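## Task

Every foam block sits above a lot number printed on the shelf edge beneath it. Any foam block whose lot number shows up two or more times anywhere in the storeroom must end up on the desk, entirely on top with nothing overhanging its edge. All other foam blocks stay on the shelf where they started. The robot must not topple or finish leaning, or the task fails.

## Robot and tools

ROBOT. A TidyBot++: a four-caster mobile base (0.54 m long, 0.50 m wide, 0.38 m tall) carrying one seven-joint arm with a two-finger gripper. The shoulder sits 0.12 m ahead of the base centre, 0.68 m above the floor. Segments: upper arm 0.42 m, forearm 0.31 m, hand 0.31 m. The arm begins folded, hand pointing down. Cameras: base_camera (on the base, facing forward) and wrist_camera (looks along the hand). Loose objects may occasionally get nudged by something else.

FRAMES. Base frame: origin on the floor below the base centre, x ahead, y to the left, z up, metres. hand_pose is reported in it, as the midpoint between the finger pads; the hand's own z axis runs out along the fingers, and the fingers close along its y axis. The odometry frame is the base frame as it was when the scene began; base_odometry counts wheel rotation only, so slip looks like travel, and heading is in radians, left positive, -3.142 to 3.142. base_tilt is in degrees, forward and right positive.

move. One action per call. Keys:
- base: an object of relative offsets from where the base currently is, measured along its current axes. translate_m (forward +, -2 to 2 m), strafe_m (left +, -2 to 2 m), rotate_rad (counter-clockwise seen from above +, -6.3 to 6.3). Translate and strafe combine into one straight-line drive.
- joints: absolute angles by name, radians. joint_2_rad within -2.249..2.249, joint_4_rad within -2.579..2.579, joint_6_rad within -2.099..2.099; joints 1, 3, 5, 7 are unlimited but take the short way, so send steps below half a turn. Note joint_1_rad positive turns the arm clockwise from above, opposite to heading. gripper_pos is absolute, 0 (open, about 85 mm gap) to 1 (closed); gap is roughly 85 x (1 - gripper_pos) mm.
- target: one flat list of seven numbers, an absolute hand pose in the base frame: x, y, z in metres, then quaternion qw, qx, qy, qz. With target, joints may only contain gripper_pos.
- speeds: optional caps for this action only: translate_m and strafe_m 0.05 to 0.5 m/s (give only one when both move), rotate_rad 0.1 to 1.57 rad/s.
- cameras: list of base_camera, wrist_camera or all; [] returns no images.
- blocking: true (default) waits until everything is at rest; false returns within about half a second while motion continues.
A call with no action just reports state and pictures. Unknown keys make the call invalid; out-of-range values get it refused, and then your later move, wait and finished_scene calls in that reply are skipped. The same happens after an uncommanded stop.

wait(seconds 0 to 10, cameras) lets time pass and reports. stop(cameras) brakes all running motions. zoom_image(camera, region [x0, y0, x1, y1] in pixels, at most 504 x 504) magnifies part of the latest image; useful for reading lot numbers. read_manual only returns licence texts. finished_scene(scene = the current scene's number) ends the scene irreversibly; the goal must then hold without the robot.

RESULTS. The move line says done or the worst status. base_status, joint_status and hand_status: moving, done, off_target (rested away from target, may still push), stopped, contact_stop, time_out, not_followed, torque_fault, limit_stop_at_motor_heat. 'joint command not followed' or 'pose unreachable' means a self-collision check withheld arm targets; nothing keeps the arm off the base. hand_target is where the hand would be if all joints hit their targets. motor_effort gives percent of maximum per motor, with peak in brackets. Motor temperatures are listed per arm joint; MOTOR HOT appears at 60 °C, and at 75 °C the arm sags and stops for 30 to 60 s. ARM HIT flags a hard self or base impact. on_its_own lists things the robot did unbidden. Images may lag the state slightly.

HAND TARGETS. After done the hand is usually within 3 cm; correct by adding (wanted minus hand_pose) to the last target's x, y, z. To hold still, resend hand_target, not hand_pose. Forward-pointing poses low and close to the base go badly and can hit the base. Unreachable poses wander up to 10 s then time_out. A downward hand reaches at most about 0.94 m high, only near the base. Loads make the arm sag; never command a loaded joint to its current reading. A placed object stops hand_pose dropping even as commands go lower; watch effort and images.

GRIPPER. Closing to 1 squeezes hard (100 to 150 N); done at 1 means nothing grasped, off_target means something is held. Closed fingertips stick about 20 mm past the hand point.

AVOID. Dropping or releasing moving objects, slamming, hard hits and hard pushes, twisting or overloading the gripper, gripping tightly something still resting on a surface. The arm does not avoid furniture and keeps pushing. Driving or turning with the arm snagged above about 0.6 m, sideways swings while outstretched, or reaching far out from folded over nearby furniture can tip the robot; back away or retract the arm to recover. Torque faults (joints 1 to 4 at 104.5 N m, 5 to 7 at 51.3 N m) freeze the arm 10 s. Blocked bases push until time_out at 14 s, and odometry drifts a few centimetres over many moves.

Each tool is called after ">>>" by a JSON object that holds its "name" and its "arguments".

## Session

>>> {"name": "move", "arguments": {"joints": {"joint_6_rad":0.45}}}

>>> {"name": "move", "arguments": {"base": {"rotate_rad":-1.2}, "cameras": ["wrist_camera"]}}

>>> {"name": "move", "arguments": {"base": {"rotate_rad":-1.2}, "cameras": ["wrist_camera"]}}

>>> {"name": "move", "arguments": {"base": {"rotate_rad":-1.2}, "cameras": ["wrist_camera"]}}

>>> {"name": "move", "arguments": {"base": {"rotate_rad":-1.2}, "cameras": ["wrist_camera"]}}

Scene clock: 1.97 s.
Motor temperatures (°C): [38 35 30 37 40 37 42]
move: done
base_odometry: x=+0.000 y=+0.000 heading=+0.000
base_tilt: forward=-0.3 right=+0.6
base_status: not commanded
joint_positions: joint_1_rad=-0.038 joint_2_rad=-0.374 joint_3_rad=+3.113 joint_4_rad=-2.522 joint_5_rad=-0.004 joint_6_rad=+0.395 joint_7_rad=+1.592 gripper_pos=+0.000
joint_status: all done
motor_effort: joint_1_rad=-1(1) joint_2_rad=-6(6) joint_3_rad=+1(1) joint_4_rad=+20(21) joint_5_rad=+1(1) joint_6_rad=+9(9) joint_7_rad=+0(1)
hand_pose: x=+0.5335 y=+0.0296 z=+0.8452 quat_wxyz=(-0.011, +0.768, +0.034, +0.640) (m; base frame)
hand_target: x=+0.5356 y=+0.0298 z=+0.8606 quat_wxyz=(-0.011, +0.751, +0.034, +0.660) (m; base frame)
hand_status: not commanded
pictures: base_camera, wrist_camera
Images, in order (width x height): base_camera 644x364, wrist_camera 644x476.

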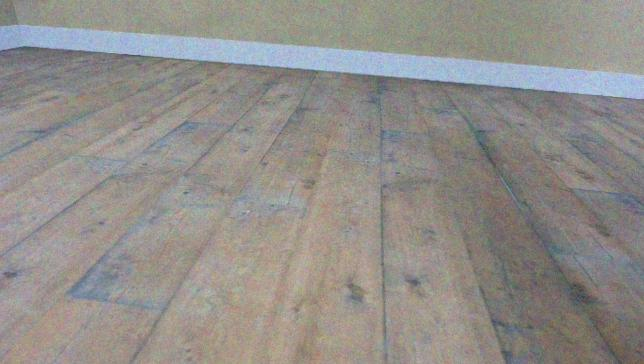

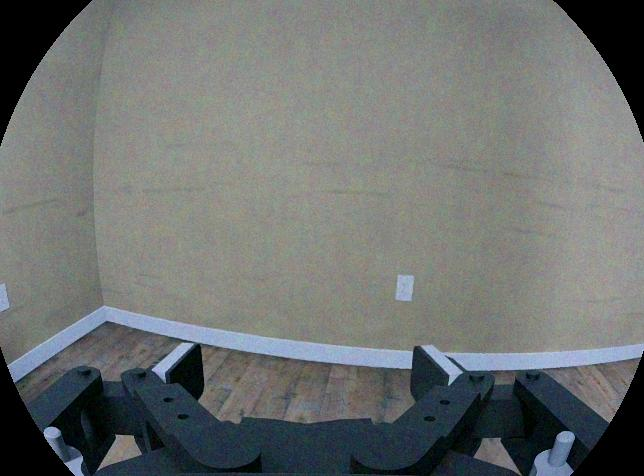

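Scene clock: 4.13 s.
Motor temperatures (°C): [38 35 30 37 40 37 42]
move: done
base_odometry: x=+0.000 y=+0.000 heading=-1.199
base_tilt: forward=-0.3 right=+0.6
base_status: done
joint_positions: joint_1_rad=-0.038 joint_2_rad=-0.374 joint_3_rad=+3.113 joint_4_rad=-2.522 joint_5_rad=-0.004 joint_6_rad=+0.396 joint_7_rad=+1.592 gripper_pos=+0.000
joint_status: not commanded
motor_effort: joint_1_rad=-1(2) joint_2_rad=-6(7) joint_3_rad=+1(2) joint_4_rad=+20(20) joint_5_rad=+1(1) joint_6_rad=+9(9) joint_7_rad=+0(1)
hand_pose: x=+0.5336 y=+0.0293 z=+0.8456 quat_wxyz=(-0.011, +0.767, +0.034, +0.640) (m; base frame)
hand_target: x=+0.5356 y=+0.0298 z=+0.8606 quat_wxyz=(-0.011, +0.751, +0.034, +0.660) (m; base frame)
hand_status: not commanded
pictures: wrist_camera
Images, in order (width x height): wrist_camera 644x476.

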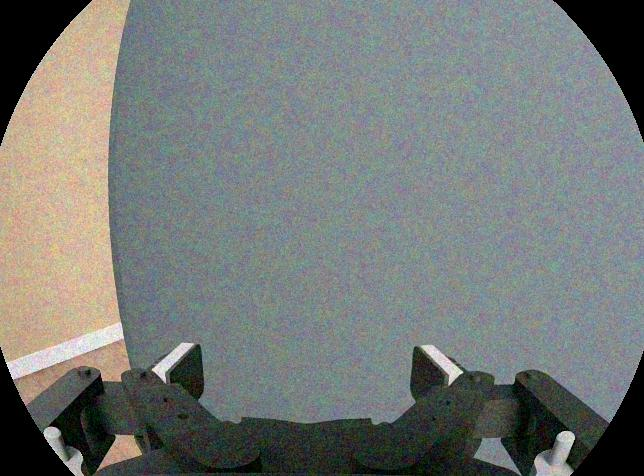

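Scene clock: 6.17 s.
Motor temperatures (°C): [38 35 30 37 40 37 42]
move: done
base_odometry: x=+0.000 y=+0.000 heading=-2.398
base_tilt: forward=-0.3 right=+0.6
base_status: done
joint_positions: joint_1_rad=-0.038 joint_2_rad=-0.374 joint_3_rad=+3.113 joint_4_rad=-2.522 joint_5_rad=-0.004 joint_6_rad=+0.396 joint_7_rad=+1.592 gripper_pos=+0.000
joint_status: not commanded
motor_effort: joint_1_rad=-1(2) joint_2_rad=-6(7) joint_3_rad=+1(2) joint_4_rad=+19(20) joint_5_rad=+1(1) joint_6_rad=+8(9) joint_7_rad=+0(1)
hand_pose: x=+0.5336 y=+0.0293 z=+0.8456 quat_wxyz=(-0.011, +0.767, +0.034, +0.640) (m; base frame)
hand_target: x=+0.5356 y=+0.0298 z=+0.8606 quat_wxyz=(-0.011, +0.751, +0.034, +0.660) (m; base frame)
hand_status: not commanded
pictures: wrist_camera
Images, in order (width x height): wrist_camera 644x476.

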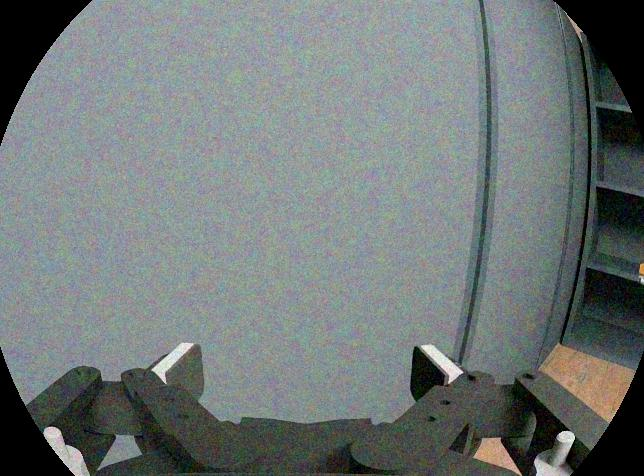

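Scene clock: 8.20 s.
Motor temperatures (°C): [38 35 30 37 40 37 42]
move: done
base_odometry: x=+0.000 y=+0.000 heading=+2.686
base_tilt: forward=-0.3 right=+0.6
base_status: done
joint_positions: joint_1_rad=-0.038 joint_2_rad=-0.374 joint_3_rad=+3.114 joint_4_rad=-2.522 joint_5_rad=-0.004 joint_6_rad=+0.396 joint_7_rad=+1.592 gripper_pos=+0.000
joint_status: not commanded
motor_effort: joint_1_rad=+0(2) joint_2_rad=-6(6) joint_3_rad=+1(2) joint_4_rad=+20(20) joint_5_rad=+0(1) joint_6_rad=+8(9) joint_7_rad=+0(1)
hand_pose: x=+0.5336 y=+0.0292 z=+0.8456 quat_wxyz=(-0.011, +0.767, +0.034, +0.640) (m; base frame)
hand_target: x=+0.5356 y=+0.0298 z=+0.8606 quat_wxyz=(-0.011, +0.751, +0.034, +0.660) (m; base frame)
hand_status: not commanded
pictures: wrist_camera
Images, in order (width x height): wrist_camera 644x476.

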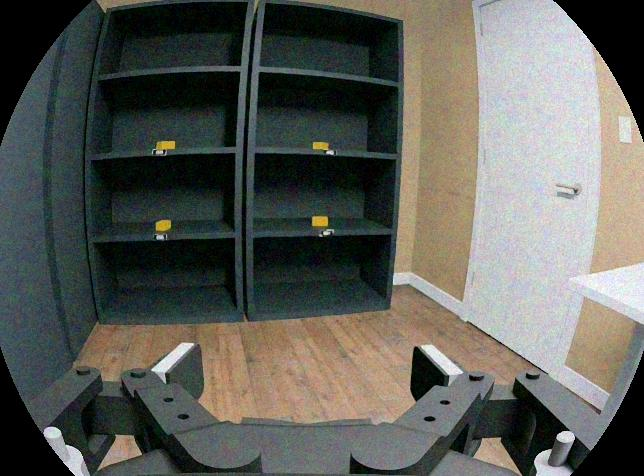

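Scene clock: 10.23 s.
Motor temperatures (°C): [38 35 30 37 40 37 42]
move: done
base_odometry: x=+0.000 y=+0.000 heading=+1.487
base_tilt: forward=-0.3 right=+0.6
base_status: done
joint_positions: joint_1_rad=-0.038 joint_2_rad=-0.374 joint_3_rad=+3.114 joint_4_rad=-2.522 joint_5_rad=-0.004 joint_6_rad=+0.396 joint_7_rad=+1.592 gripper_pos=+0.000
joint_status: not commanded
motor_effort: joint_1_rad=-1(2) joint_2_rad=-6(7) joint_3_rad=+1(2) joint_4_rad=+20(20) joint_5_rad=+1(1) joint_6_rad=+8(9) joint_7_rad=+0(1)
hand_pose: x=+0.5336 y=+0.0292 z=+0.8456 quat_wxyz=(-0.011, +0.767, +0.034, +0.640) (m; base frame)
hand_target: x=+0.5356 y=+0.0298 z=+0.8606 quat_wxyz=(-0.011, +0.751, +0.034, +0.660) (m; base frame)
hand_status: not commanded
pictures: wrist_camera
Images, in order (width x height): wrist_camera 644x476.

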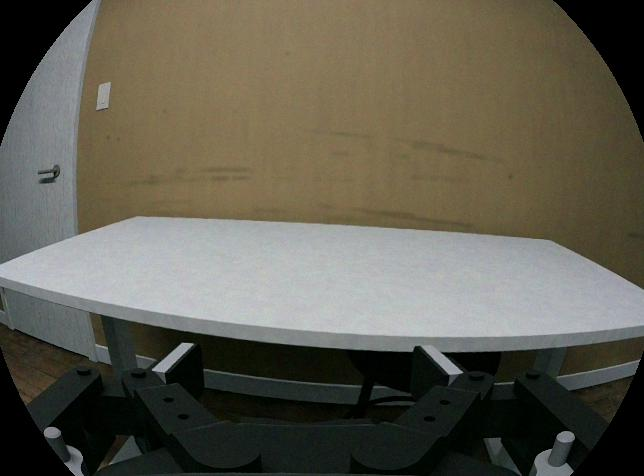

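>>> {"name": "move", "arguments": {"base": {"translate_m":0.1,"strafe_m":1.2,"rotate_rad":1.543}, "joints": {"joint_6_rad":0.3}}}

>>> {"name": "zoom_image", "arguments": {"camera": "wrist_camera", "region": [100, 0, 400, 340]}}

>>> {"name": "zoom_image", "arguments": {"camera": "wrist_camera", "region": [344, 0, 644, 340]}}

Scene clock: 15.10 s.
Motor temperatures (°C): [38 35 30 37 40 37 42]
move: done
base_odometry: x=-1.188 y=+0.200 heading=+3.031
base_tilt: forward=-0.3 right=+0.6
base_status: done
joint_positions: joint_1_rad=-0.038 joint_2_rad=-0.374 joint_3_rad=+3.115 joint_4_rad=-2.522 joint_5_rad=-0.004 joint_6_rad=+0.297 joint_7_rad=+1.592 gripper_pos=+0.000
joint_status: all done
motor_effort: joint_1_rad=-1(2) joint_2_rad=-5(8) joint_3_rad=+1(2) joint_4_rad=+20(23) joint_5_rad=+1(1) joint_6_rad=+9(10) joint_7_rad=+0(1)
hand_pose: x=+0.5266 y=+0.0280 z=+0.8159 quat_wxyz=(-0.009, +0.798, +0.034, +0.602) (m; base frame)
hand_target: x=+0.5261 y=+0.0289 z=+0.8150 quat_wxyz=(-0.010, +0.798, +0.035, +0.601) (m; base frame)
hand_status: not commanded
pictures: base_camera, wrist_camera
Images, in order (width x height): base_camera 644x364, wrist_camera 644x476.

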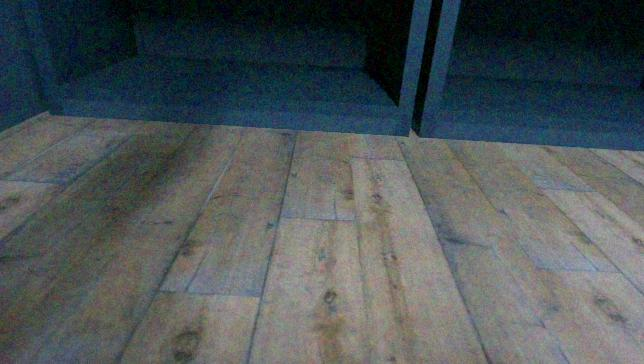

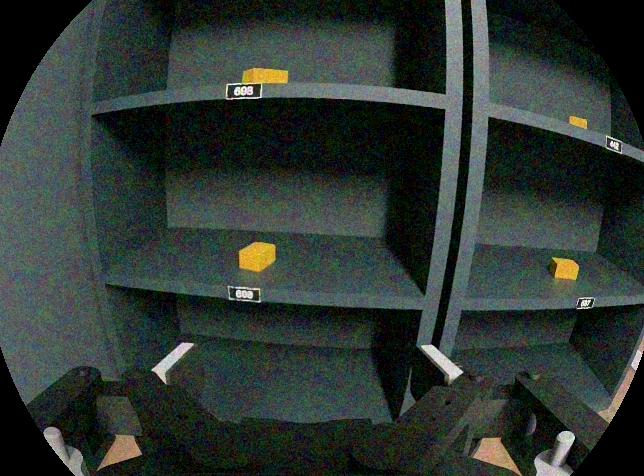

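Scaled by 1.482.

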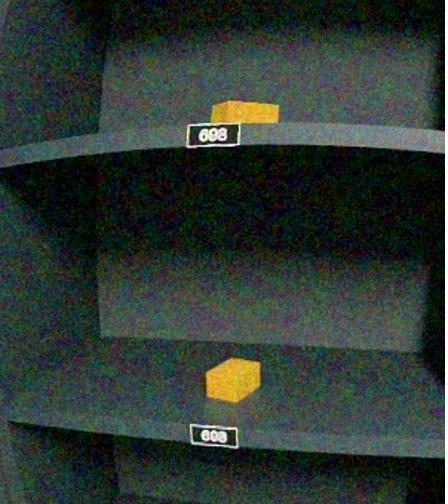

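Scaled by 1.482.

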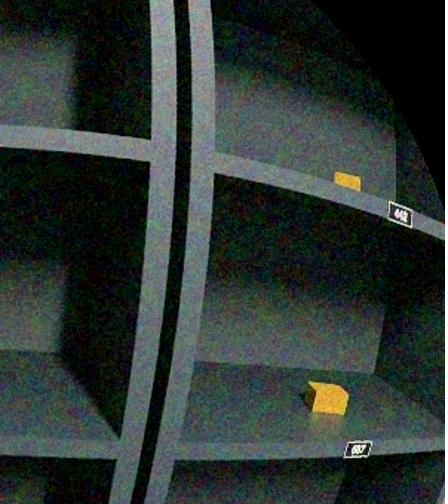

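>>> {"name": "zoom_image", "arguments": {"camera": "wrist_camera", "region": [220, 75, 270, 110]}}

>>> {"name": "zoom_image", "arguments": {"camera": "wrist_camera", "region": [220, 280, 270, 315]}}

>>> {"name": "zoom_image", "arguments": {"camera": "wrist_camera", "region": [565, 285, 605, 320]}}

>>> {"name": "zoom_image", "arguments": {"camera": "wrist_camera", "region": [595, 130, 635, 165]}}

Scaled by 10.080.

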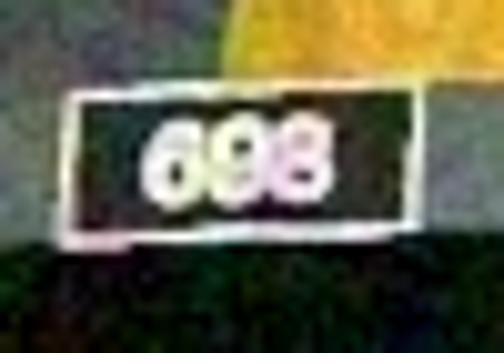

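Scaled by 10.080.

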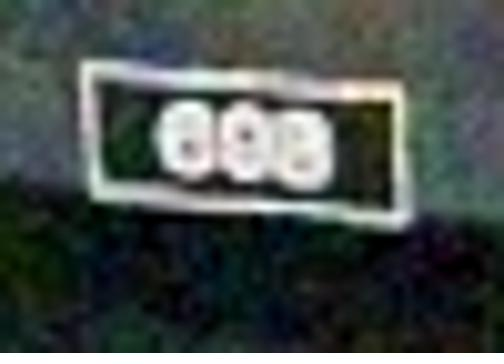

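Scaled by 12.600.

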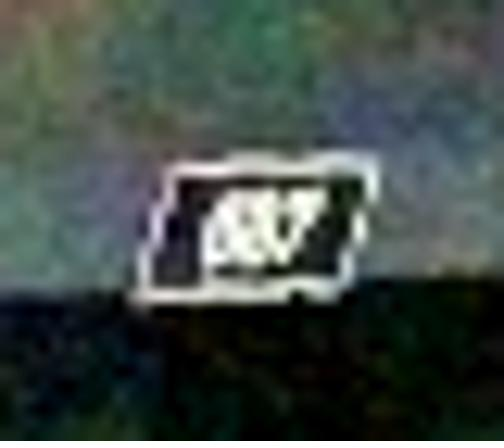

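Scaled by 12.600.

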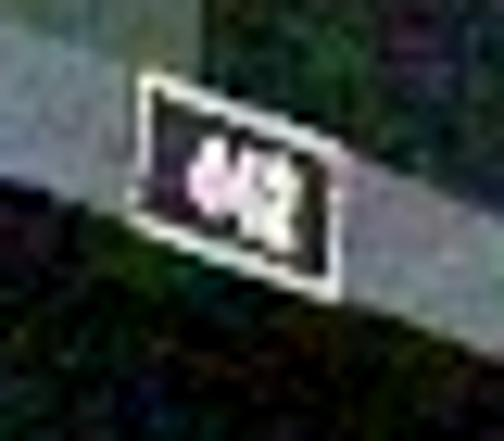

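>>> {"name": "move", "arguments": {"base": {"strafe_m":-0.6,"rotate_rad":-0.03}}}

>>> {"name": "zoom_image", "arguments": {"camera": "wrist_camera", "region": [200, 40, 420, 330]}}

Scene clock: 18.17 s.
Motor temperatures (°C): [38 35 30 37 40 37 42]
move: done
base_odometry: x=-1.122 y=+0.797 heading=+3.002
base_tilt: forward=-0.4 right=+0.6
base_status: done
joint_positions: joint_1_rad=-0.038 joint_2_rad=-0.374 joint_3_rad=+3.114 joint_4_rad=-2.522 joint_5_rad=-0.004 joint_6_rad=+0.297 joint_7_rad=+1.592 gripper_pos=+0.000
joint_status: not commanded
motor_effort: joint_1_rad=-1(1) joint_2_rad=-5(6) joint_3_rad=+1(3) joint_4_rad=+19(20) joint_5_rad=+1(1) joint_6_rad=+8(9) joint_7_rad=+0(1)
hand_pose: x=+0.5266 y=+0.0282 z=+0.8159 quat_wxyz=(-0.010, +0.798, +0.035, +0.602) (m; base frame)
hand_target: x=+0.5261 y=+0.0289 z=+0.8150 quat_wxyz=(-0.010, +0.798, +0.035, +0.601) (m; base frame)
hand_status: not commanded
pictures: base_camera, wrist_camera
Images, in order (width x height): base_camera 644x364, wrist_camera 644x476.

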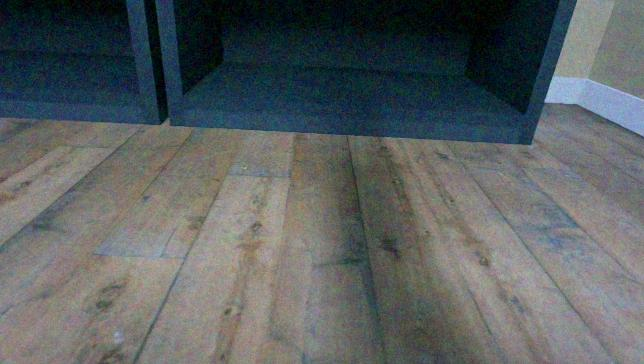

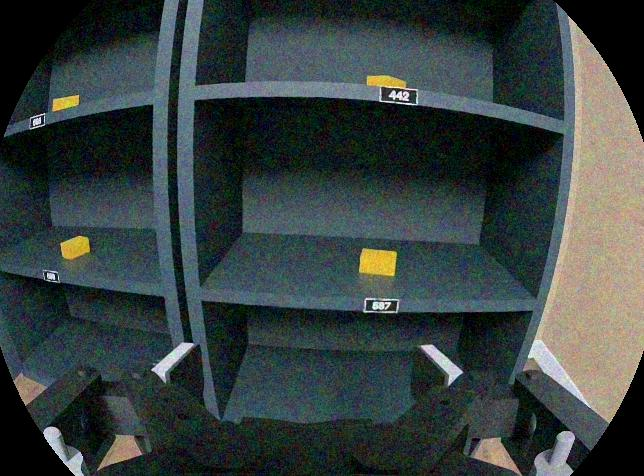

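Scaled by 1.738.

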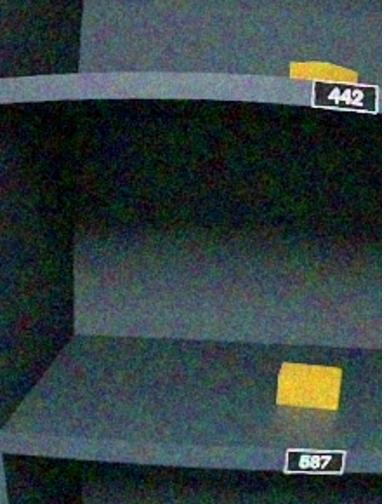

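>>> {"name": "move", "arguments": {"base": {"translate_m":-0.6,"strafe_m":0.52}, "joints": {"joint_1_rad":-1.57,"joint_6_rad":0.45}, "cameras": []}}

>>> {"name": "move", "arguments": {"base": {"translate_m":-1.97}}}

Scene clock: 21.50 s.
Motor temperatures (°C): [38 35 30 37 40 37 42]
move: done
base_odometry: x=-0.600 y=+0.198 heading=+3.002
base_tilt: forward=-0.4 right=+0.6
base_status: done
joint_positions: joint_1_rad=-1.551 joint_2_rad=-0.373 joint_3_rad=+3.114 joint_4_rad=-2.522 joint_5_rad=-0.004 joint_6_rad=+0.393 joint_7_rad=+1.592 gripper_pos=+0.000
joint_status: all done
motor_effort: joint_1_rad=-1(2) joint_2_rad=-5(8) joint_3_rad=+1(2) joint_4_rad=+20(21) joint_5_rad=+1(1) joint_6_rad=+9(10) joint_7_rad=+0(1)
hand_pose: x=+0.1142 y=+0.4155 z=+0.8445 quat_wxyz=(-0.446, +0.536, +0.552, +0.457) (m; base frame)
hand_target: x=+0.1055 y=+0.4175 z=+0.8606 quat_wxyz=(-0.465, +0.518, +0.545, +0.468) (m; base frame)
hand_status: not commanded
pictures: none
No camera images: "cameras" was empty.

Scene clock: 26.77 s.
Motor temperatures (°C): [38 35 30 37 40 37 42]
move: done
base_odometry: x=+1.351 y=-0.076 heading=+3.002
base_tilt: forward=-0.4 right=+0.6
base_status: done
joint_positions: joint_1_rad=-1.553 joint_2_rad=-0.373 joint_3_rad=+3.114 joint_4_rad=-2.522 joint_5_rad=-0.004 joint_6_rad=+0.395 joint_7_rad=+1.592 gripper_pos=+0.000
joint_status: not commanded
motor_effort: joint_1_rad=-1(1) joint_2_rad=-5(7) joint_3_rad=+1(2) joint_4_rad=+20(21) joint_5_rad=+1(1) joint_6_rad=+8(10) joint_7_rad=+0(1)
hand_pose: x=+0.1134 y=+0.4156 z=+0.8451 quat_wxyz=(-0.447, +0.535, +0.552, +0.458) (m; base frame)
hand_target: x=+0.1055 y=+0.4175 z=+0.8606 quat_wxyz=(-0.465, +0.518, +0.545, +0.468) (m; base frame)
hand_status: not commanded
pictures: base_camera, wrist_camera
Images, in order (width x height): base_camera 644x364, wrist_camera 644x476.

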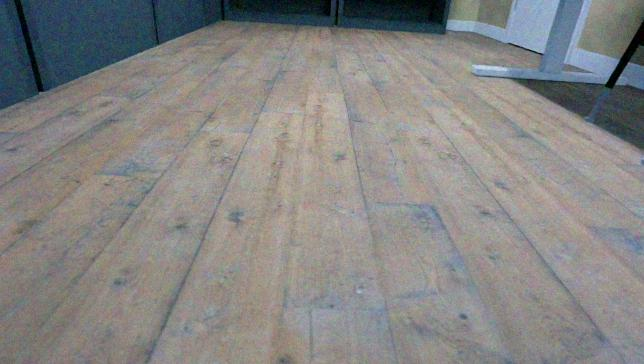

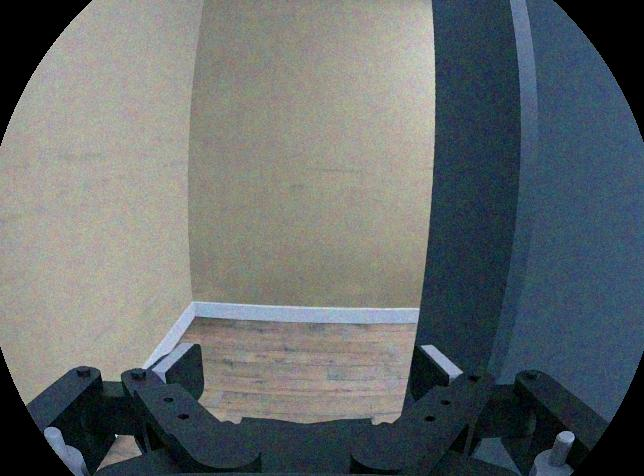

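>>> {"name": "move", "arguments": {"base": {"strafe_m":1.9}, "joints": {"joint_1_rad":1.57}}}

Scene clock: 32.23 s.
Motor temperatures (°C): [38 35 30 37 40 37 42]
move: done
base_odometry: x=+1.087 y=-1.957 heading=+3.002
base_tilt: forward=-0.4 right=+0.6
base_status: done
joint_positions: joint_1_rad=+1.551 joint_2_rad=-0.375 joint_3_rad=+3.114 joint_4_rad=-2.522 joint_5_rad=-0.004 joint_6_rad=+0.397 joint_7_rad=+1.592 gripper_pos=+0.000
joint_status: all done
motor_effort: joint_1_rad=+0(2) joint_2_rad=-5(7) joint_3_rad=+1(1) joint_4_rad=+19(21) joint_5_rad=+1(1) joint_6_rad=+9(10) joint_7_rad=+0(1)
hand_pose: x=+0.1402 y=-0.4149 z=+0.8464 quat_wxyz=(+0.450, +0.561, -0.524, +0.456) (m; base frame)
hand_target: x=+0.1332 y=-0.4174 z=+0.8606 quat_wxyz=(+0.467, +0.545, -0.517, +0.466) (m; base frame)
hand_status: not commanded
pictures: base_camera, wrist_camera
Images, in order (width x height): base_camera 644x364, wrist_camera 644x476.

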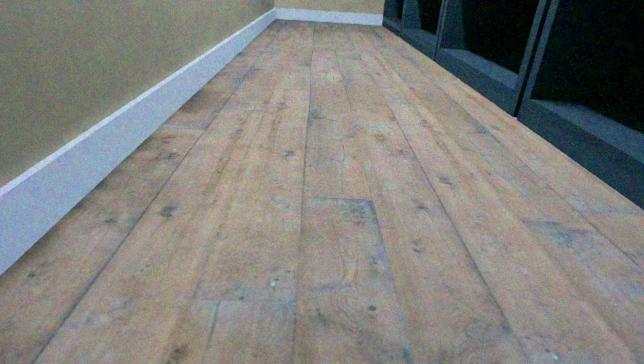

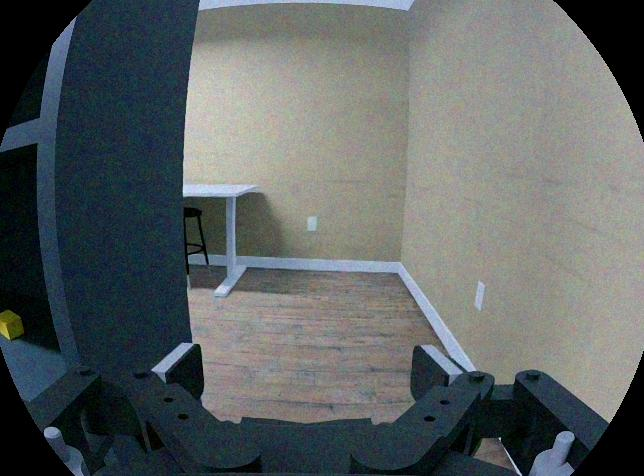

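>>> {"name": "move", "arguments": {"base": {"translate_m":0.95}, "joints": {"joint_2_rad":-0.8,"joint_4_rad":-2.55,"joint_6_rad":-0.22}, "cameras": ["wrist_camera"]}}

>>> {"name": "move", "arguments": {"base": {"translate_m":0.9}, "cameras": ["wrist_camera"]}}

>>> {"name": "move", "arguments": {"base": {"translate_m":0.9}, "cameras": ["wrist_camera"]}}

>>> {"name": "move", "arguments": {"base": {"translate_m":0.9}}}

Scene clock: 35.80 s.
Motor temperatures (°C): [38 35 30 37 40 37 42]
move: done
base_odometry: x=+0.146 y=-1.825 heading=+3.003
base_tilt: forward=-0.3 right=+0.6
base_status: done
joint_positions: joint_1_rad=+1.553 joint_2_rad=-0.784 joint_3_rad=+3.114 joint_4_rad=-2.522 joint_5_rad=-0.004 joint_6_rad=-0.171 joint_7_rad=+1.592 gripper_pos=+0.000
joint_status: all done
motor_effort: joint_1_rad=-1(1) joint_2_rad=+4(7) joint_3_rad=+1(2) joint_4_rad=+22(23) joint_5_rad=+1(1) joint_6_rad=+8(10) joint_7_rad=+0(1)
hand_pose: x=+0.1348 y=-0.3058 z=+0.8238 quat_wxyz=(+0.410, +0.596, -0.557, +0.408) (m; base frame)
hand_target: x=+0.1292 y=-0.2940 z=+0.7976 quat_wxyz=(+0.396, +0.604, -0.574, +0.386) (m; base frame)
hand_status: not commanded
pictures: wrist_camera
Images, in order (width x height): wrist_camera 644x476.

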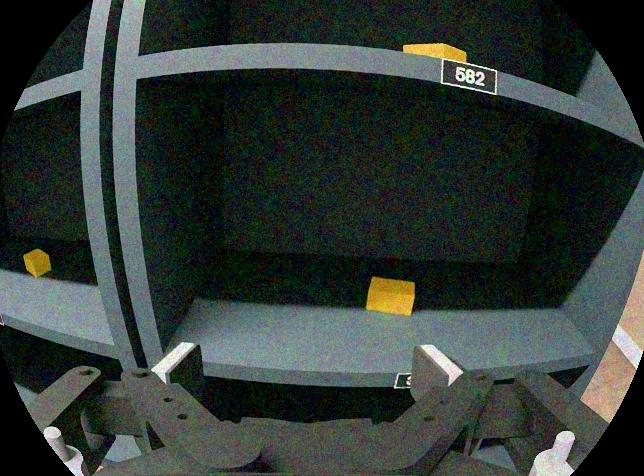

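Scene clock: 38.97 s.
Motor temperatures (°C): [38 35 30 37 40 37 42]
move: done
base_odometry: x=-0.745 y=-1.701 heading=+3.003
base_tilt: forward=-0.3 right=+0.6
base_status: done
joint_positions: joint_1_rad=+1.553 joint_2_rad=-0.785 joint_3_rad=+3.114 joint_4_rad=-2.522 joint_5_rad=-0.004 joint_6_rad=-0.172 joint_7_rad=+1.592 gripper_pos=+0.000
joint_status: not commanded
motor_effort: joint_1_rad=+0(1) joint_2_rad=+5(6) joint_3_rad=+1(2) joint_4_rad=+21(23) joint_5_rad=+1(1) joint_6_rad=+8(9) joint_7_rad=+0(1)
hand_pose: x=+0.1347 y=-0.3058 z=+0.8236 quat_wxyz=(+0.410, +0.596, -0.557, +0.407) (m; base frame)
hand_target: x=+0.1292 y=-0.2940 z=+0.7976 quat_wxyz=(+0.396, +0.604, -0.574, +0.386) (m; base frame)
hand_status: not commanded
pictures: wrist_camera
Images, in order (width x height): wrist_camera 644x476.

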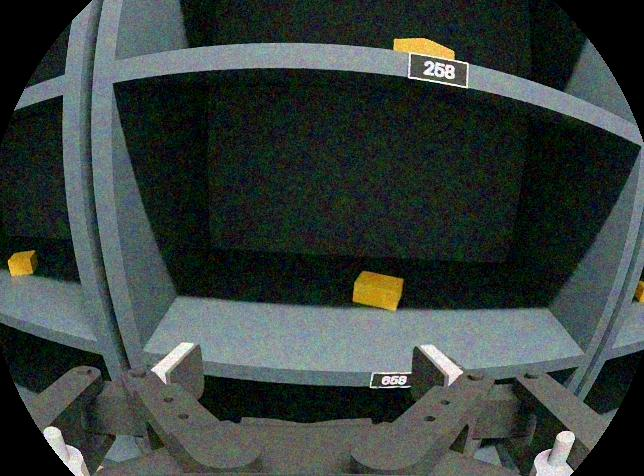

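Scene clock: 42.13 s.
Motor temperatures (°C): [38 35 30 37 40 37 42]
move: done
base_odometry: x=-1.637 y=-1.577 heading=+3.003
base_tilt: forward=-0.3 right=+0.6
base_status: done
joint_positions: joint_1_rad=+1.553 joint_2_rad=-0.785 joint_3_rad=+3.114 joint_4_rad=-2.522 joint_5_rad=-0.004 joint_6_rad=-0.172 joint_7_rad=+1.592 gripper_pos=+0.000
joint_status: not commanded
motor_effort: joint_1_rad=+0(1) joint_2_rad=+4(6) joint_3_rad=+1(2) joint_4_rad=+22(23) joint_5_rad=+1(1) joint_6_rad=+8(9) joint_7_rad=+0(1)
hand_pose: x=+0.1346 y=-0.3057 z=+0.8236 quat_wxyz=(+0.410, +0.596, -0.557, +0.407) (m; base frame)
hand_target: x=+0.1292 y=-0.2940 z=+0.7976 quat_wxyz=(+0.396, +0.604, -0.574, +0.386) (m; base frame)
hand_status: not commanded
pictures: wrist_camera
Images, in order (width x height): wrist_camera 644x476.

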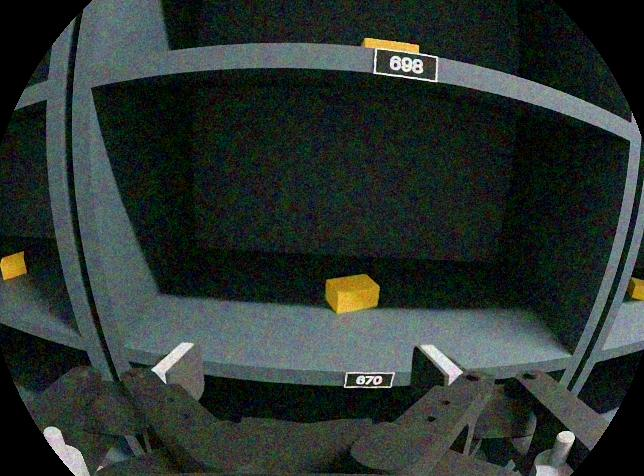

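Scene clock: 45.30 s.
Motor temperatures (°C): [38 35 30 37 40 37 42]
move: done
base_odometry: x=-2.528 y=-1.453 heading=+3.003
base_tilt: forward=-0.3 right=+0.6
base_status: done
joint_positions: joint_1_rad=+1.553 joint_2_rad=-0.785 joint_3_rad=+3.114 joint_4_rad=-2.522 joint_5_rad=-0.004 joint_6_rad=-0.172 joint_7_rad=+1.592 gripper_pos=+0.000
joint_status: not commanded
motor_effort: joint_1_rad=+0(1) joint_2_rad=+4(6) joint_3_rad=+1(2) joint_4_rad=+23(23) joint_5_rad=+1(1) joint_6_rad=+8(9) joint_7_rad=+0(1)
hand_pose: x=+0.1346 y=-0.3057 z=+0.8236 quat_wxyz=(+0.410, +0.596, -0.557, +0.407) (m; base frame)
hand_target: x=+0.1292 y=-0.2940 z=+0.7976 quat_wxyz=(+0.396, +0.604, -0.574, +0.386) (m; base frame)
hand_status: not commanded
pictures: base_camera, wrist_camera
Images, in order (width x height): base_camera 644x364, wrist_camera 644x476.

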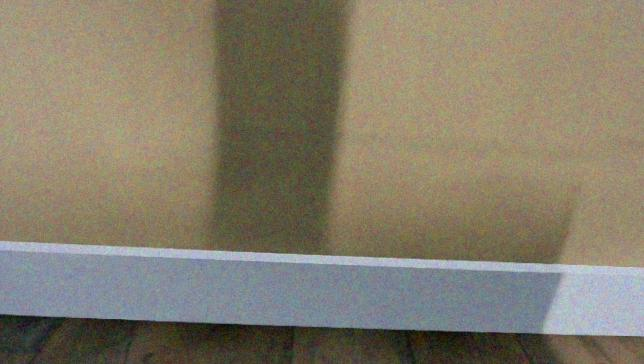

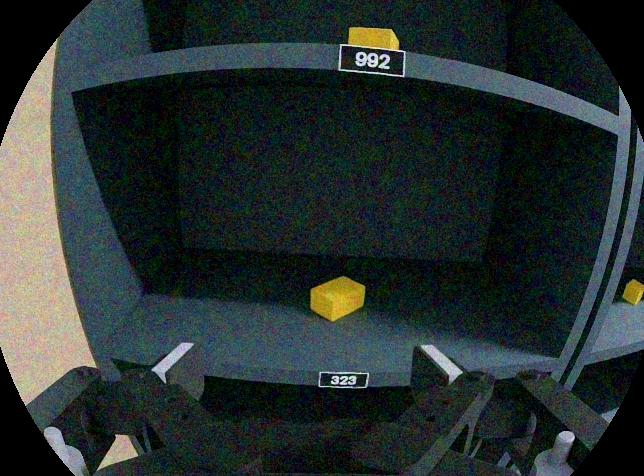

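>>> {"name": "move", "arguments": {"base": {"translate_m":-1.0}, "joints": {"joint_1_rad":1.57,"joint_2_rad":-0.2,"joint_4_rad":-1.8,"joint_6_rad":-0.1}}}

Scene clock: 50.13 s.
Motor temperatures (°C): [38 35 30 37 40 37 42]
move: done
base_odometry: x=-1.538 y=-1.591 heading=+3.003
base_tilt: forward=-0.4 right=+0.6
base_status: done
joint_positions: joint_1_rad=+1.556 joint_2_rad=-0.218 joint_3_rad=+3.113 joint_4_rad=-1.814 joint_5_rad=-0.004 joint_6_rad=-0.154 joint_7_rad=+1.592 gripper_pos=+0.000
joint_status: all done
motor_effort: joint_1_rad=+0(2) joint_2_rad=-14(15) joint_3_rad=+1(2) joint_4_rad=+23(24) joint_5_rad=+1(1) joint_6_rad=+9(10) joint_7_rad=+0(1)
hand_pose: x=+0.1448 y=-0.5286 z=+1.0291 quat_wxyz=(+0.449, +0.560, -0.525, +0.457) (m; base frame)
hand_target: x=+0.1382 y=-0.5387 z=+1.0448 quat_wxyz=(+0.465, +0.545, -0.518, +0.468) (m; base frame)
hand_status: not commanded
pictures: base_camera, wrist_camera
Images, in order (width x height): base_camera 644x364, wrist_camera 644x476.

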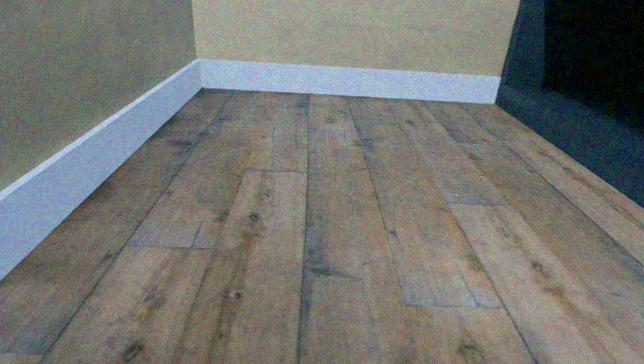

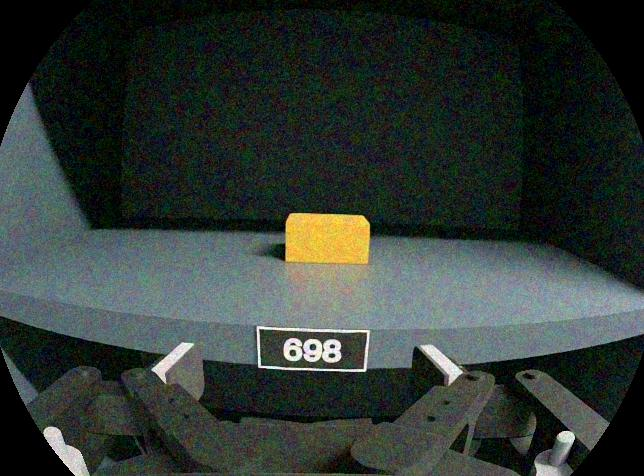

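>>> {"name": "move", "arguments": {"base": {"rotate_rad":-1.571}, "joints": {"joint_1_rad":0.0,"joint_2_rad":0.1,"joint_3_rad":3.1416,"joint_4_rad":-0.4,"joint_5_rad":0,"joint_6_rad":-1.75,"joint_7_rad":0.0}}}

>>> {"name": "move", "arguments": {"base": {"translate_m":0.2,"strafe_m":0.13}, "joints": {"joint_2_rad":0.3,"joint_4_rad":-0.17,"joint_6_rad":-2.09}, "speeds": {"translate_m":0.3}}}

Scene clock: 54.40 s.
Motor temperatures (°C): [38 35 30 37 40 37 42]
move: done
base_odometry: x=-1.538 y=-1.591 heading=+1.433
base_tilt: forward=-0.3 right=+0.6
base_status: done
joint_positions: joint_1_rad=+0.018 joint_2_rad=+0.075 joint_3_rad=+3.127 joint_4_rad=-0.418 joint_5_rad=-0.004 joint_6_rad=-1.699 joint_7_rad=+0.045 gripper_pos=+0.000
joint_status: all done
motor_effort: joint_1_rad=-1(3) joint_2_rad=-15(19) joint_3_rad=+0(2) joint_4_rad=+13(24) joint_5_rad=+1(2) joint_6_rad=+7(10) joint_7_rad=+0(1)
hand_pose: x=+0.5525 y=+0.0003 z=+1.1969 quat_wxyz=(-0.317, +0.642, -0.615, +0.329) (m; base frame)
hand_target: x=+0.5539 y=+0.0014 z=+1.1808 quat_wxyz=(-0.305, +0.638, -0.638, +0.305) (m; base frame)
hand_status: not commanded
pictures: base_camera, wrist_camera
Images, in order (width x height): base_camera 644x364, wrist_camera 644x476.

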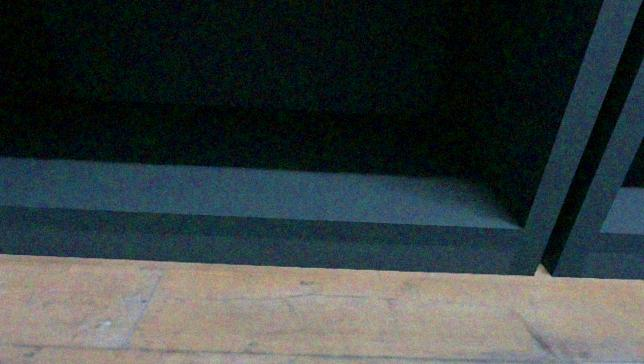

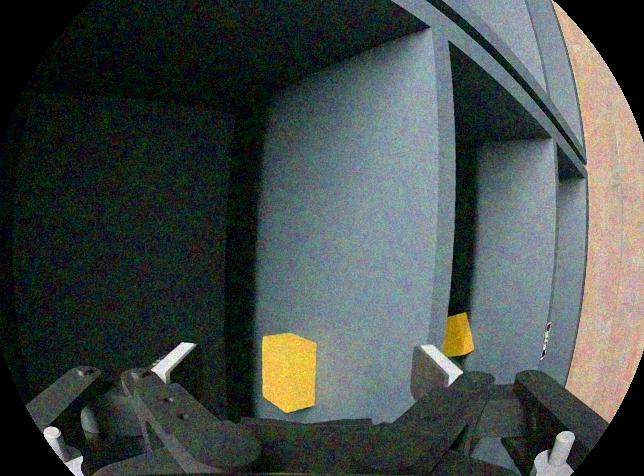

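Scene clock: 56.17 s.
Motor temperatures (°C): [38 35 30 37 40 37 42]
move: done
base_odometry: x=-1.639 y=-1.375 heading=+1.432
base_tilt: forward=-0.3 right=+0.6
base_status: done
joint_positions: joint_1_rad=+0.014 joint_2_rad=+0.302 joint_3_rad=+3.128 joint_4_rad=-0.189 joint_5_rad=-0.004 joint_6_rad=-2.039 joint_7_rad=+0.043 gripper_pos=+0.000
joint_status: all done
motor_effort: joint_1_rad=+0(2) joint_2_rad=-22(28) joint_3_rad=+0(1) joint_4_rad=+12(14) joint_5_rad=+1(1) joint_6_rad=+5(8) joint_7_rad=+0(0)
hand_pose: x=+0.5710 y=+0.0004 z=+1.1058 quat_wxyz=(-0.211, +0.689, -0.659, +0.215) (m; base frame)
hand_target: x=+0.5567 y=+0.0014 z=+1.1039 quat_wxyz=(-0.203, +0.677, -0.677, +0.203) (m; base frame)
hand_status: not commanded
pictures: base_camera, wrist_camera
Images, in order (width x height): base_camera 644x364, wrist_camera 644x476.

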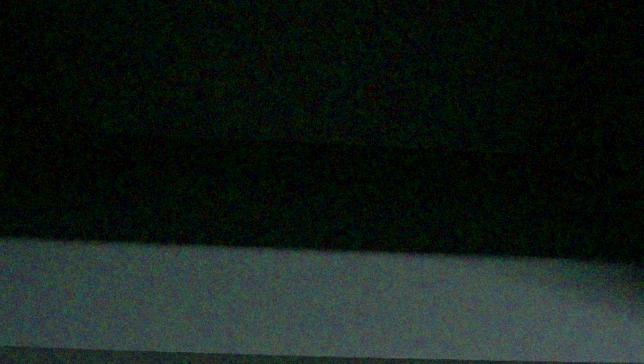

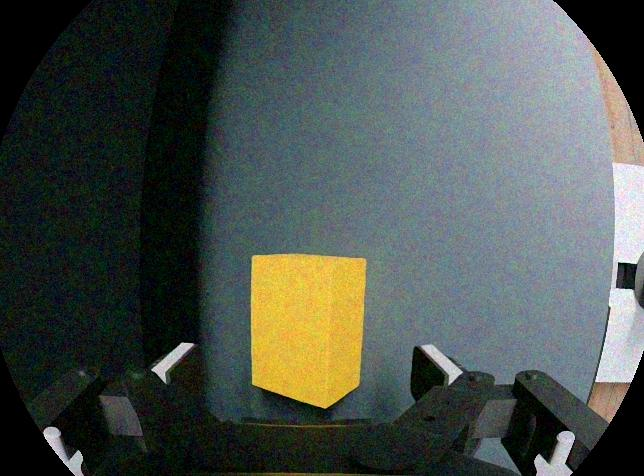

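>>> {"name": "move", "arguments": {"base": {"translate_m":0.062}, "cameras": []}}

>>> {"name": "move", "arguments": {"joints": {"joint_2_rad":0.35,"joint_4_rad":-0.32}, "cameras": ["wrist_camera"]}}

Scene clock: 57.70 s.
Motor temperatures (°C): [38 35 30 37 40 37 42]
move: done
base_odometry: x=-1.631 y=-1.313 heading=+1.432
base_tilt: forward=-0.3 right=+0.6
base_status: done
joint_positions: joint_1_rad=+0.013 joint_2_rad=+0.297 joint_3_rad=+3.128 joint_4_rad=-0.185 joint_5_rad=-0.004 joint_6_rad=-2.043 joint_7_rad=+0.043 gripper_pos=+0.000
joint_status: not commanded
motor_effort: joint_1_rad=+0(3) joint_2_rad=-21(26) joint_3_rad=+0(1) joint_4_rad=+11(13) joint_5_rad=+1(1) joint_6_rad=+6(6) joint_7_rad=+0(0)
hand_pose: x=+0.5677 y=+0.0006 z=+1.1085 quat_wxyz=(-0.212, +0.689, -0.659, +0.216) (m; base frame)
hand_target: x=+0.5567 y=+0.0014 z=+1.1039 quat_wxyz=(-0.203, +0.677, -0.677, +0.203) (m; base frame)
hand_status: not commanded
pictures: none
No camera images: "cameras" was empty.

Scene clock: 59.17 s.
Motor temperatures (°C): [38 35 30 37 40 37 42]
move: done
base_odometry: x=-1.631 y=-1.313 heading=+1.432
base_tilt: forward=-0.3 right=+0.6
base_status: not commanded
joint_positions: joint_1_rad=+0.013 joint_2_rad=+0.331 joint_3_rad=+3.128 joint_4_rad=-0.295 joint_5_rad=-0.004 joint_6_rad=-2.045 joint_7_rad=+0.043 gripper_pos=+0.000
joint_status: all done
motor_effort: joint_1_rad=+0(1) joint_2_rad=-23(25) joint_3_rad=+0(0) joint_4_rad=+12(14) joint_5_rad=+1(1) joint_6_rad=+4(6) joint_7_rad=+0(1)
hand_pose: x=+0.5811 y=+0.0006 z=+1.0569 quat_wxyz=(-0.164, +0.703, -0.672, +0.166) (m; base frame)
hand_target: x=+0.5744 y=+0.0014 z=+1.0346 quat_wxyz=(-0.134, +0.694, -0.694, +0.134) (m; base frame)
hand_status: not commanded
pictures: wrist_camera
Images, in order (width x height): wrist_camera 644x476.

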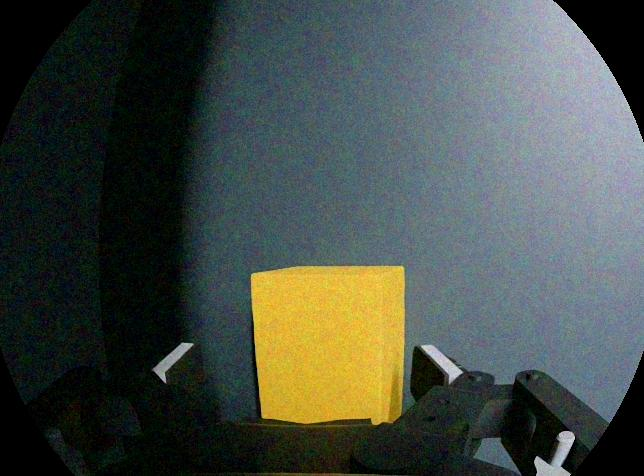

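>>> {"name": "move", "arguments": {"joints": {"joint_2_rad":0.37,"joint_4_rad":-0.365}, "cameras": []}}

>>> {"name": "move", "arguments": {"joints": {"gripper_pos":0.6}, "cameras": ["wrist_camera"]}}

>>> {"name": "move", "arguments": {"joints": {"joint_2_rad":0.29,"joint_4_rad":-0.17}, "cameras": ["wrist_camera"]}}

Scene clock: 60.23 s.
Motor temperatures (°C): [38 35 30 37 40 37 42]
move: done
base_odometry: x=-1.631 y=-1.313 heading=+1.432
base_tilt: forward=-0.3 right=+0.6
base_status: not commanded
joint_positions: joint_1_rad=+0.013 joint_2_rad=+0.350 joint_3_rad=+3.128 joint_4_rad=-0.339 joint_5_rad=-0.004 joint_6_rad=-2.045 joint_7_rad=+0.043 gripper_pos=+0.000
joint_status: all done
motor_effort: joint_1_rad=-1(1) joint_2_rad=-25(27) joint_3_rad=+0(0) joint_4_rad=+13(14) joint_5_rad=+1(1) joint_6_rad=+3(4) joint_7_rad=+0(0)
hand_pose: x=+0.5863 y=+0.0005 z=+1.0342 quat_wxyz=(-0.143, +0.707, -0.677, +0.144) (m; base frame)
hand_target: x=+0.5789 y=+0.0014 z=+1.0115 quat_wxyz=(-0.111, +0.698, -0.698, +0.111) (m; base frame)
hand_status: not commanded
pictures: none
No camera images: "cameras" was empty.

Scene clock: 61.17 s.
Motor temperatures (°C): [38 35 30 37 40 37 42]
move: off_target
base_odometry: x=-1.631 y=-1.313 heading=+1.432
base_tilt: forward=-0.3 right=+0.6
base_status: not commanded
joint_positions: joint_1_rad=+0.013 joint_2_rad=+0.342 joint_3_rad=+3.128 joint_4_rad=-0.341 joint_5_rad=-0.004 joint_6_rad=-2.047 joint_7_rad=+0.043 gripper_pos=+0.393
joint_status: gripper_pos off_target (ended at +0.393, target +0.600)
motor_effort: joint_1_rad=-1(1) joint_2_rad=-24(25) joint_3_rad=+0(0) joint_4_rad=+11(13) joint_5_rad=+1(1) joint_6_rad=+1(4) joint_7_rad=+0(0)
hand_pose: x=+0.5827 y=+0.0006 z=+1.0369 quat_wxyz=(-0.144, +0.707, -0.677, +0.145) (m; base frame)
hand_target: x=+0.5789 y=+0.0014 z=+1.0115 quat_wxyz=(-0.111, +0.698, -0.698, +0.111) (m; base frame)
hand_status: not commanded
pictures: wrist_camera
Images, in order (width x height): wrist_camera 644x476.

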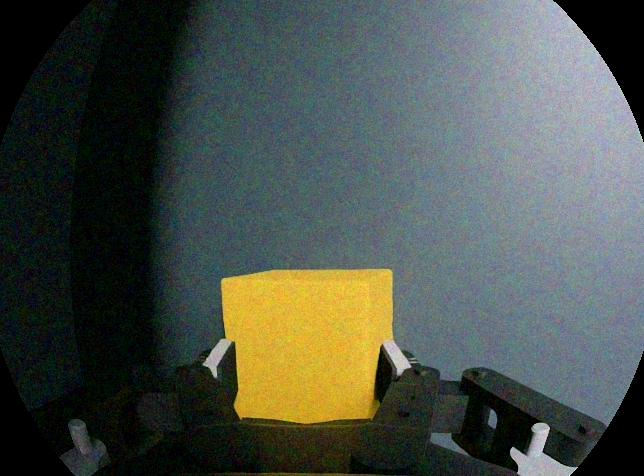

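Scene clock: 62.40 s.
Motor temperatures (°C): [38 35 30 37 40 37 42]
move: done
base_odometry: x=-1.631 y=-1.313 heading=+1.432
base_tilt: forward=-0.3 right=+0.6
base_status: not commanded
joint_positions: joint_1_rad=+0.013 joint_2_rad=+0.281 joint_3_rad=+3.128 joint_4_rad=-0.184 joint_5_rad=-0.004 joint_6_rad=-2.054 joint_7_rad=+0.043 gripper_pos=+0.393
joint_status: all done
motor_effort: joint_1_rad=+0(1) joint_2_rad=-20(28) joint_3_rad=+0(0) joint_4_rad=+11(15) joint_5_rad=+1(1) joint_6_rad=+5(6) joint_7_rad=+0(0)
hand_pose: x=+0.5583 y=+0.0007 z=+1.1141 quat_wxyz=(-0.214, +0.688, -0.658, +0.219) (m; base frame)
hand_target: x=+0.5525 y=+0.0014 z=+1.1083 quat_wxyz=(-0.206, +0.676, -0.676, +0.206) (m; base frame)
hand_status: not commanded
pictures: wrist_camera
Images, in order (width x height): wrist_camera 644x476.

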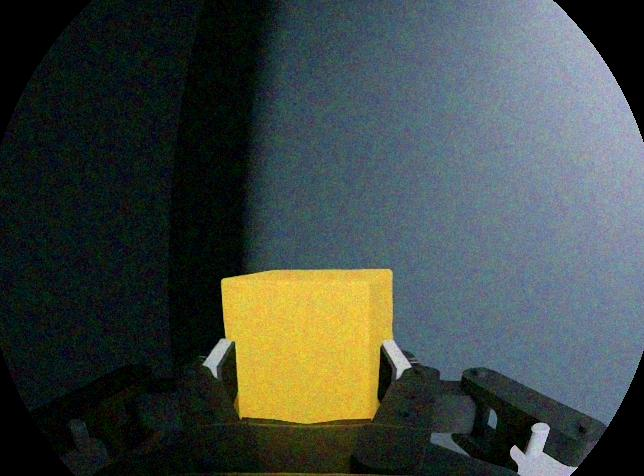

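>>> {"name": "move", "arguments": {"base": {"translate_m":-0.28}, "cameras": []}}

>>> {"name": "move", "arguments": {"base": {"strafe_m":-1.3}, "joints": {"joint_2_rad":-0.3,"joint_4_rad":-1.0,"joint_6_rad":-2.0}, "cameras": ["base_camera"]}}

>>> {"name": "move", "arguments": {"base": {"strafe_m":-1.5}}}

Scene clock: 66.87 s.
Motor temperatures (°C): [38 35 30 37 40 37 42]
move: done
base_odometry: x=-1.670 y=-1.591 heading=+1.432
base_tilt: forward=-0.4 right=+0.6
base_status: done
joint_positions: joint_1_rad=+0.011 joint_2_rad=+0.276 joint_3_rad=+3.129 joint_4_rad=-0.182 joint_5_rad=-0.004 joint_6_rad=-2.054 joint_7_rad=+0.043 gripper_pos=+0.393
joint_status: not commanded
motor_effort: joint_1_rad=-1(3) joint_2_rad=-21(25) joint_3_rad=+0(1) joint_4_rad=+11(12) joint_5_rad=+1(1) joint_6_rad=+6(6) joint_7_rad=+0(1)
hand_pose: x=+0.5556 y=+0.0018 z=+1.1172 quat_wxyz=(-0.217, +0.688, -0.657, +0.221) (m; base frame)
hand_target: x=+0.5525 y=+0.0014 z=+1.1083 quat_wxyz=(-0.206, +0.676, -0.676, +0.206) (m; base frame)
hand_status: not commanded
pictures: none
No camera images: "cameras" was empty.

Scene clock: 70.83 s.
Motor temperatures (°C): [38 35 30 37 40 37 42]
move: done
base_odometry: x=-0.382 y=-1.770 heading=+1.432
base_tilt: forward=-0.4 right=+0.6
base_status: done
joint_positions: joint_1_rad=+0.008 joint_2_rad=-0.287 joint_3_rad=+3.132 joint_4_rad=-0.972 joint_5_rad=-0.004 joint_6_rad=-2.053 joint_7_rad=+0.042 gripper_pos=+0.393
joint_status: all done
motor_effort: joint_1_rad=-1(2) joint_2_rad=-3(22) joint_3_rad=+1(1) joint_4_rad=+13(14) joint_5_rad=+1(2) joint_6_rad=+4(6) joint_7_rad=+0(1)
hand_pose: x=+0.3210 y=+0.0038 z=+1.0426 quat_wxyz=(-0.139, +0.709, -0.676, +0.144) (m; base frame)
hand_target: x=+0.3302 y=+0.0014 z=+1.0428 quat_wxyz=(-0.155, +0.690, -0.690, +0.155) (m; base frame)
hand_status: not commanded
pictures: base_camera
Images, in order (width x height): base_camera 644x364.

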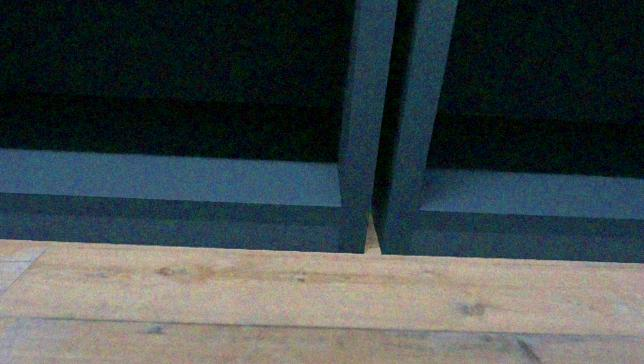

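Scene clock: 75.20 s.
Motor temperatures (°C): [38 35 30 37 40 37 42]
move: done
base_odometry: x=+1.104 y=-1.978 heading=+1.431
base_tilt: forward=-0.3 right=+0.6
base_status: done
joint_positions: joint_1_rad=+0.008 joint_2_rad=-0.287 joint_3_rad=+3.133 joint_4_rad=-0.972 joint_5_rad=-0.004 joint_6_rad=-2.053 joint_7_rad=+0.042 gripper_pos=+0.393
joint_status: not commanded
motor_effort: joint_1_rad=+0(1) joint_2_rad=-2(4) joint_3_rad=+1(2) joint_4_rad=+13(14) joint_5_rad=+1(1) joint_6_rad=+3(4) joint_7_rad=+0(1)
hand_pose: x=+0.3210 y=+0.0034 z=+1.0425 quat_wxyz=(-0.139, +0.708, -0.677, +0.144) (m; base frame)
hand_target: x=+0.3302 y=+0.0014 z=+1.0428 quat_wxyz=(-0.155, +0.690, -0.690, +0.155) (m; base frame)
hand_status: not commanded
pictures: base_camera, wrist_camera
Images, in order (width x height): base_camera 644x364, wrist_camera 644x476.

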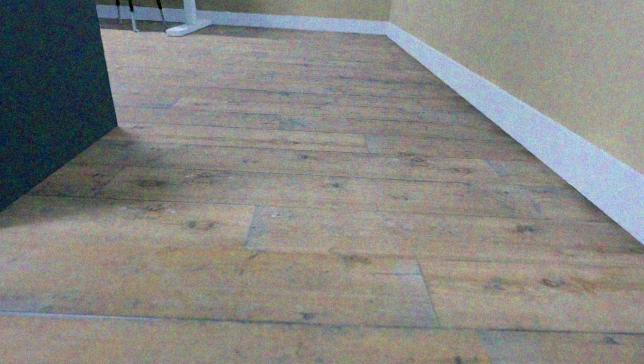

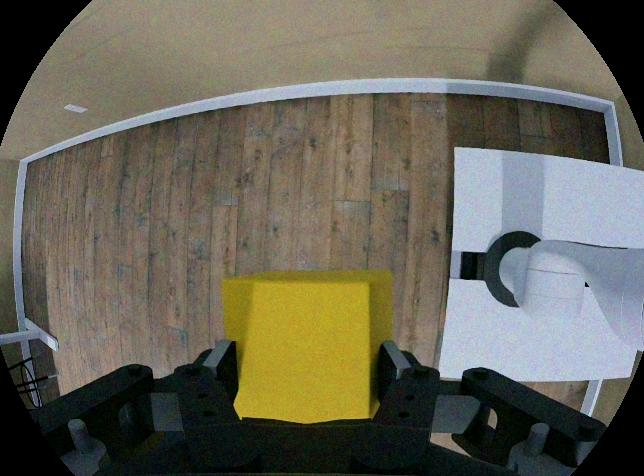

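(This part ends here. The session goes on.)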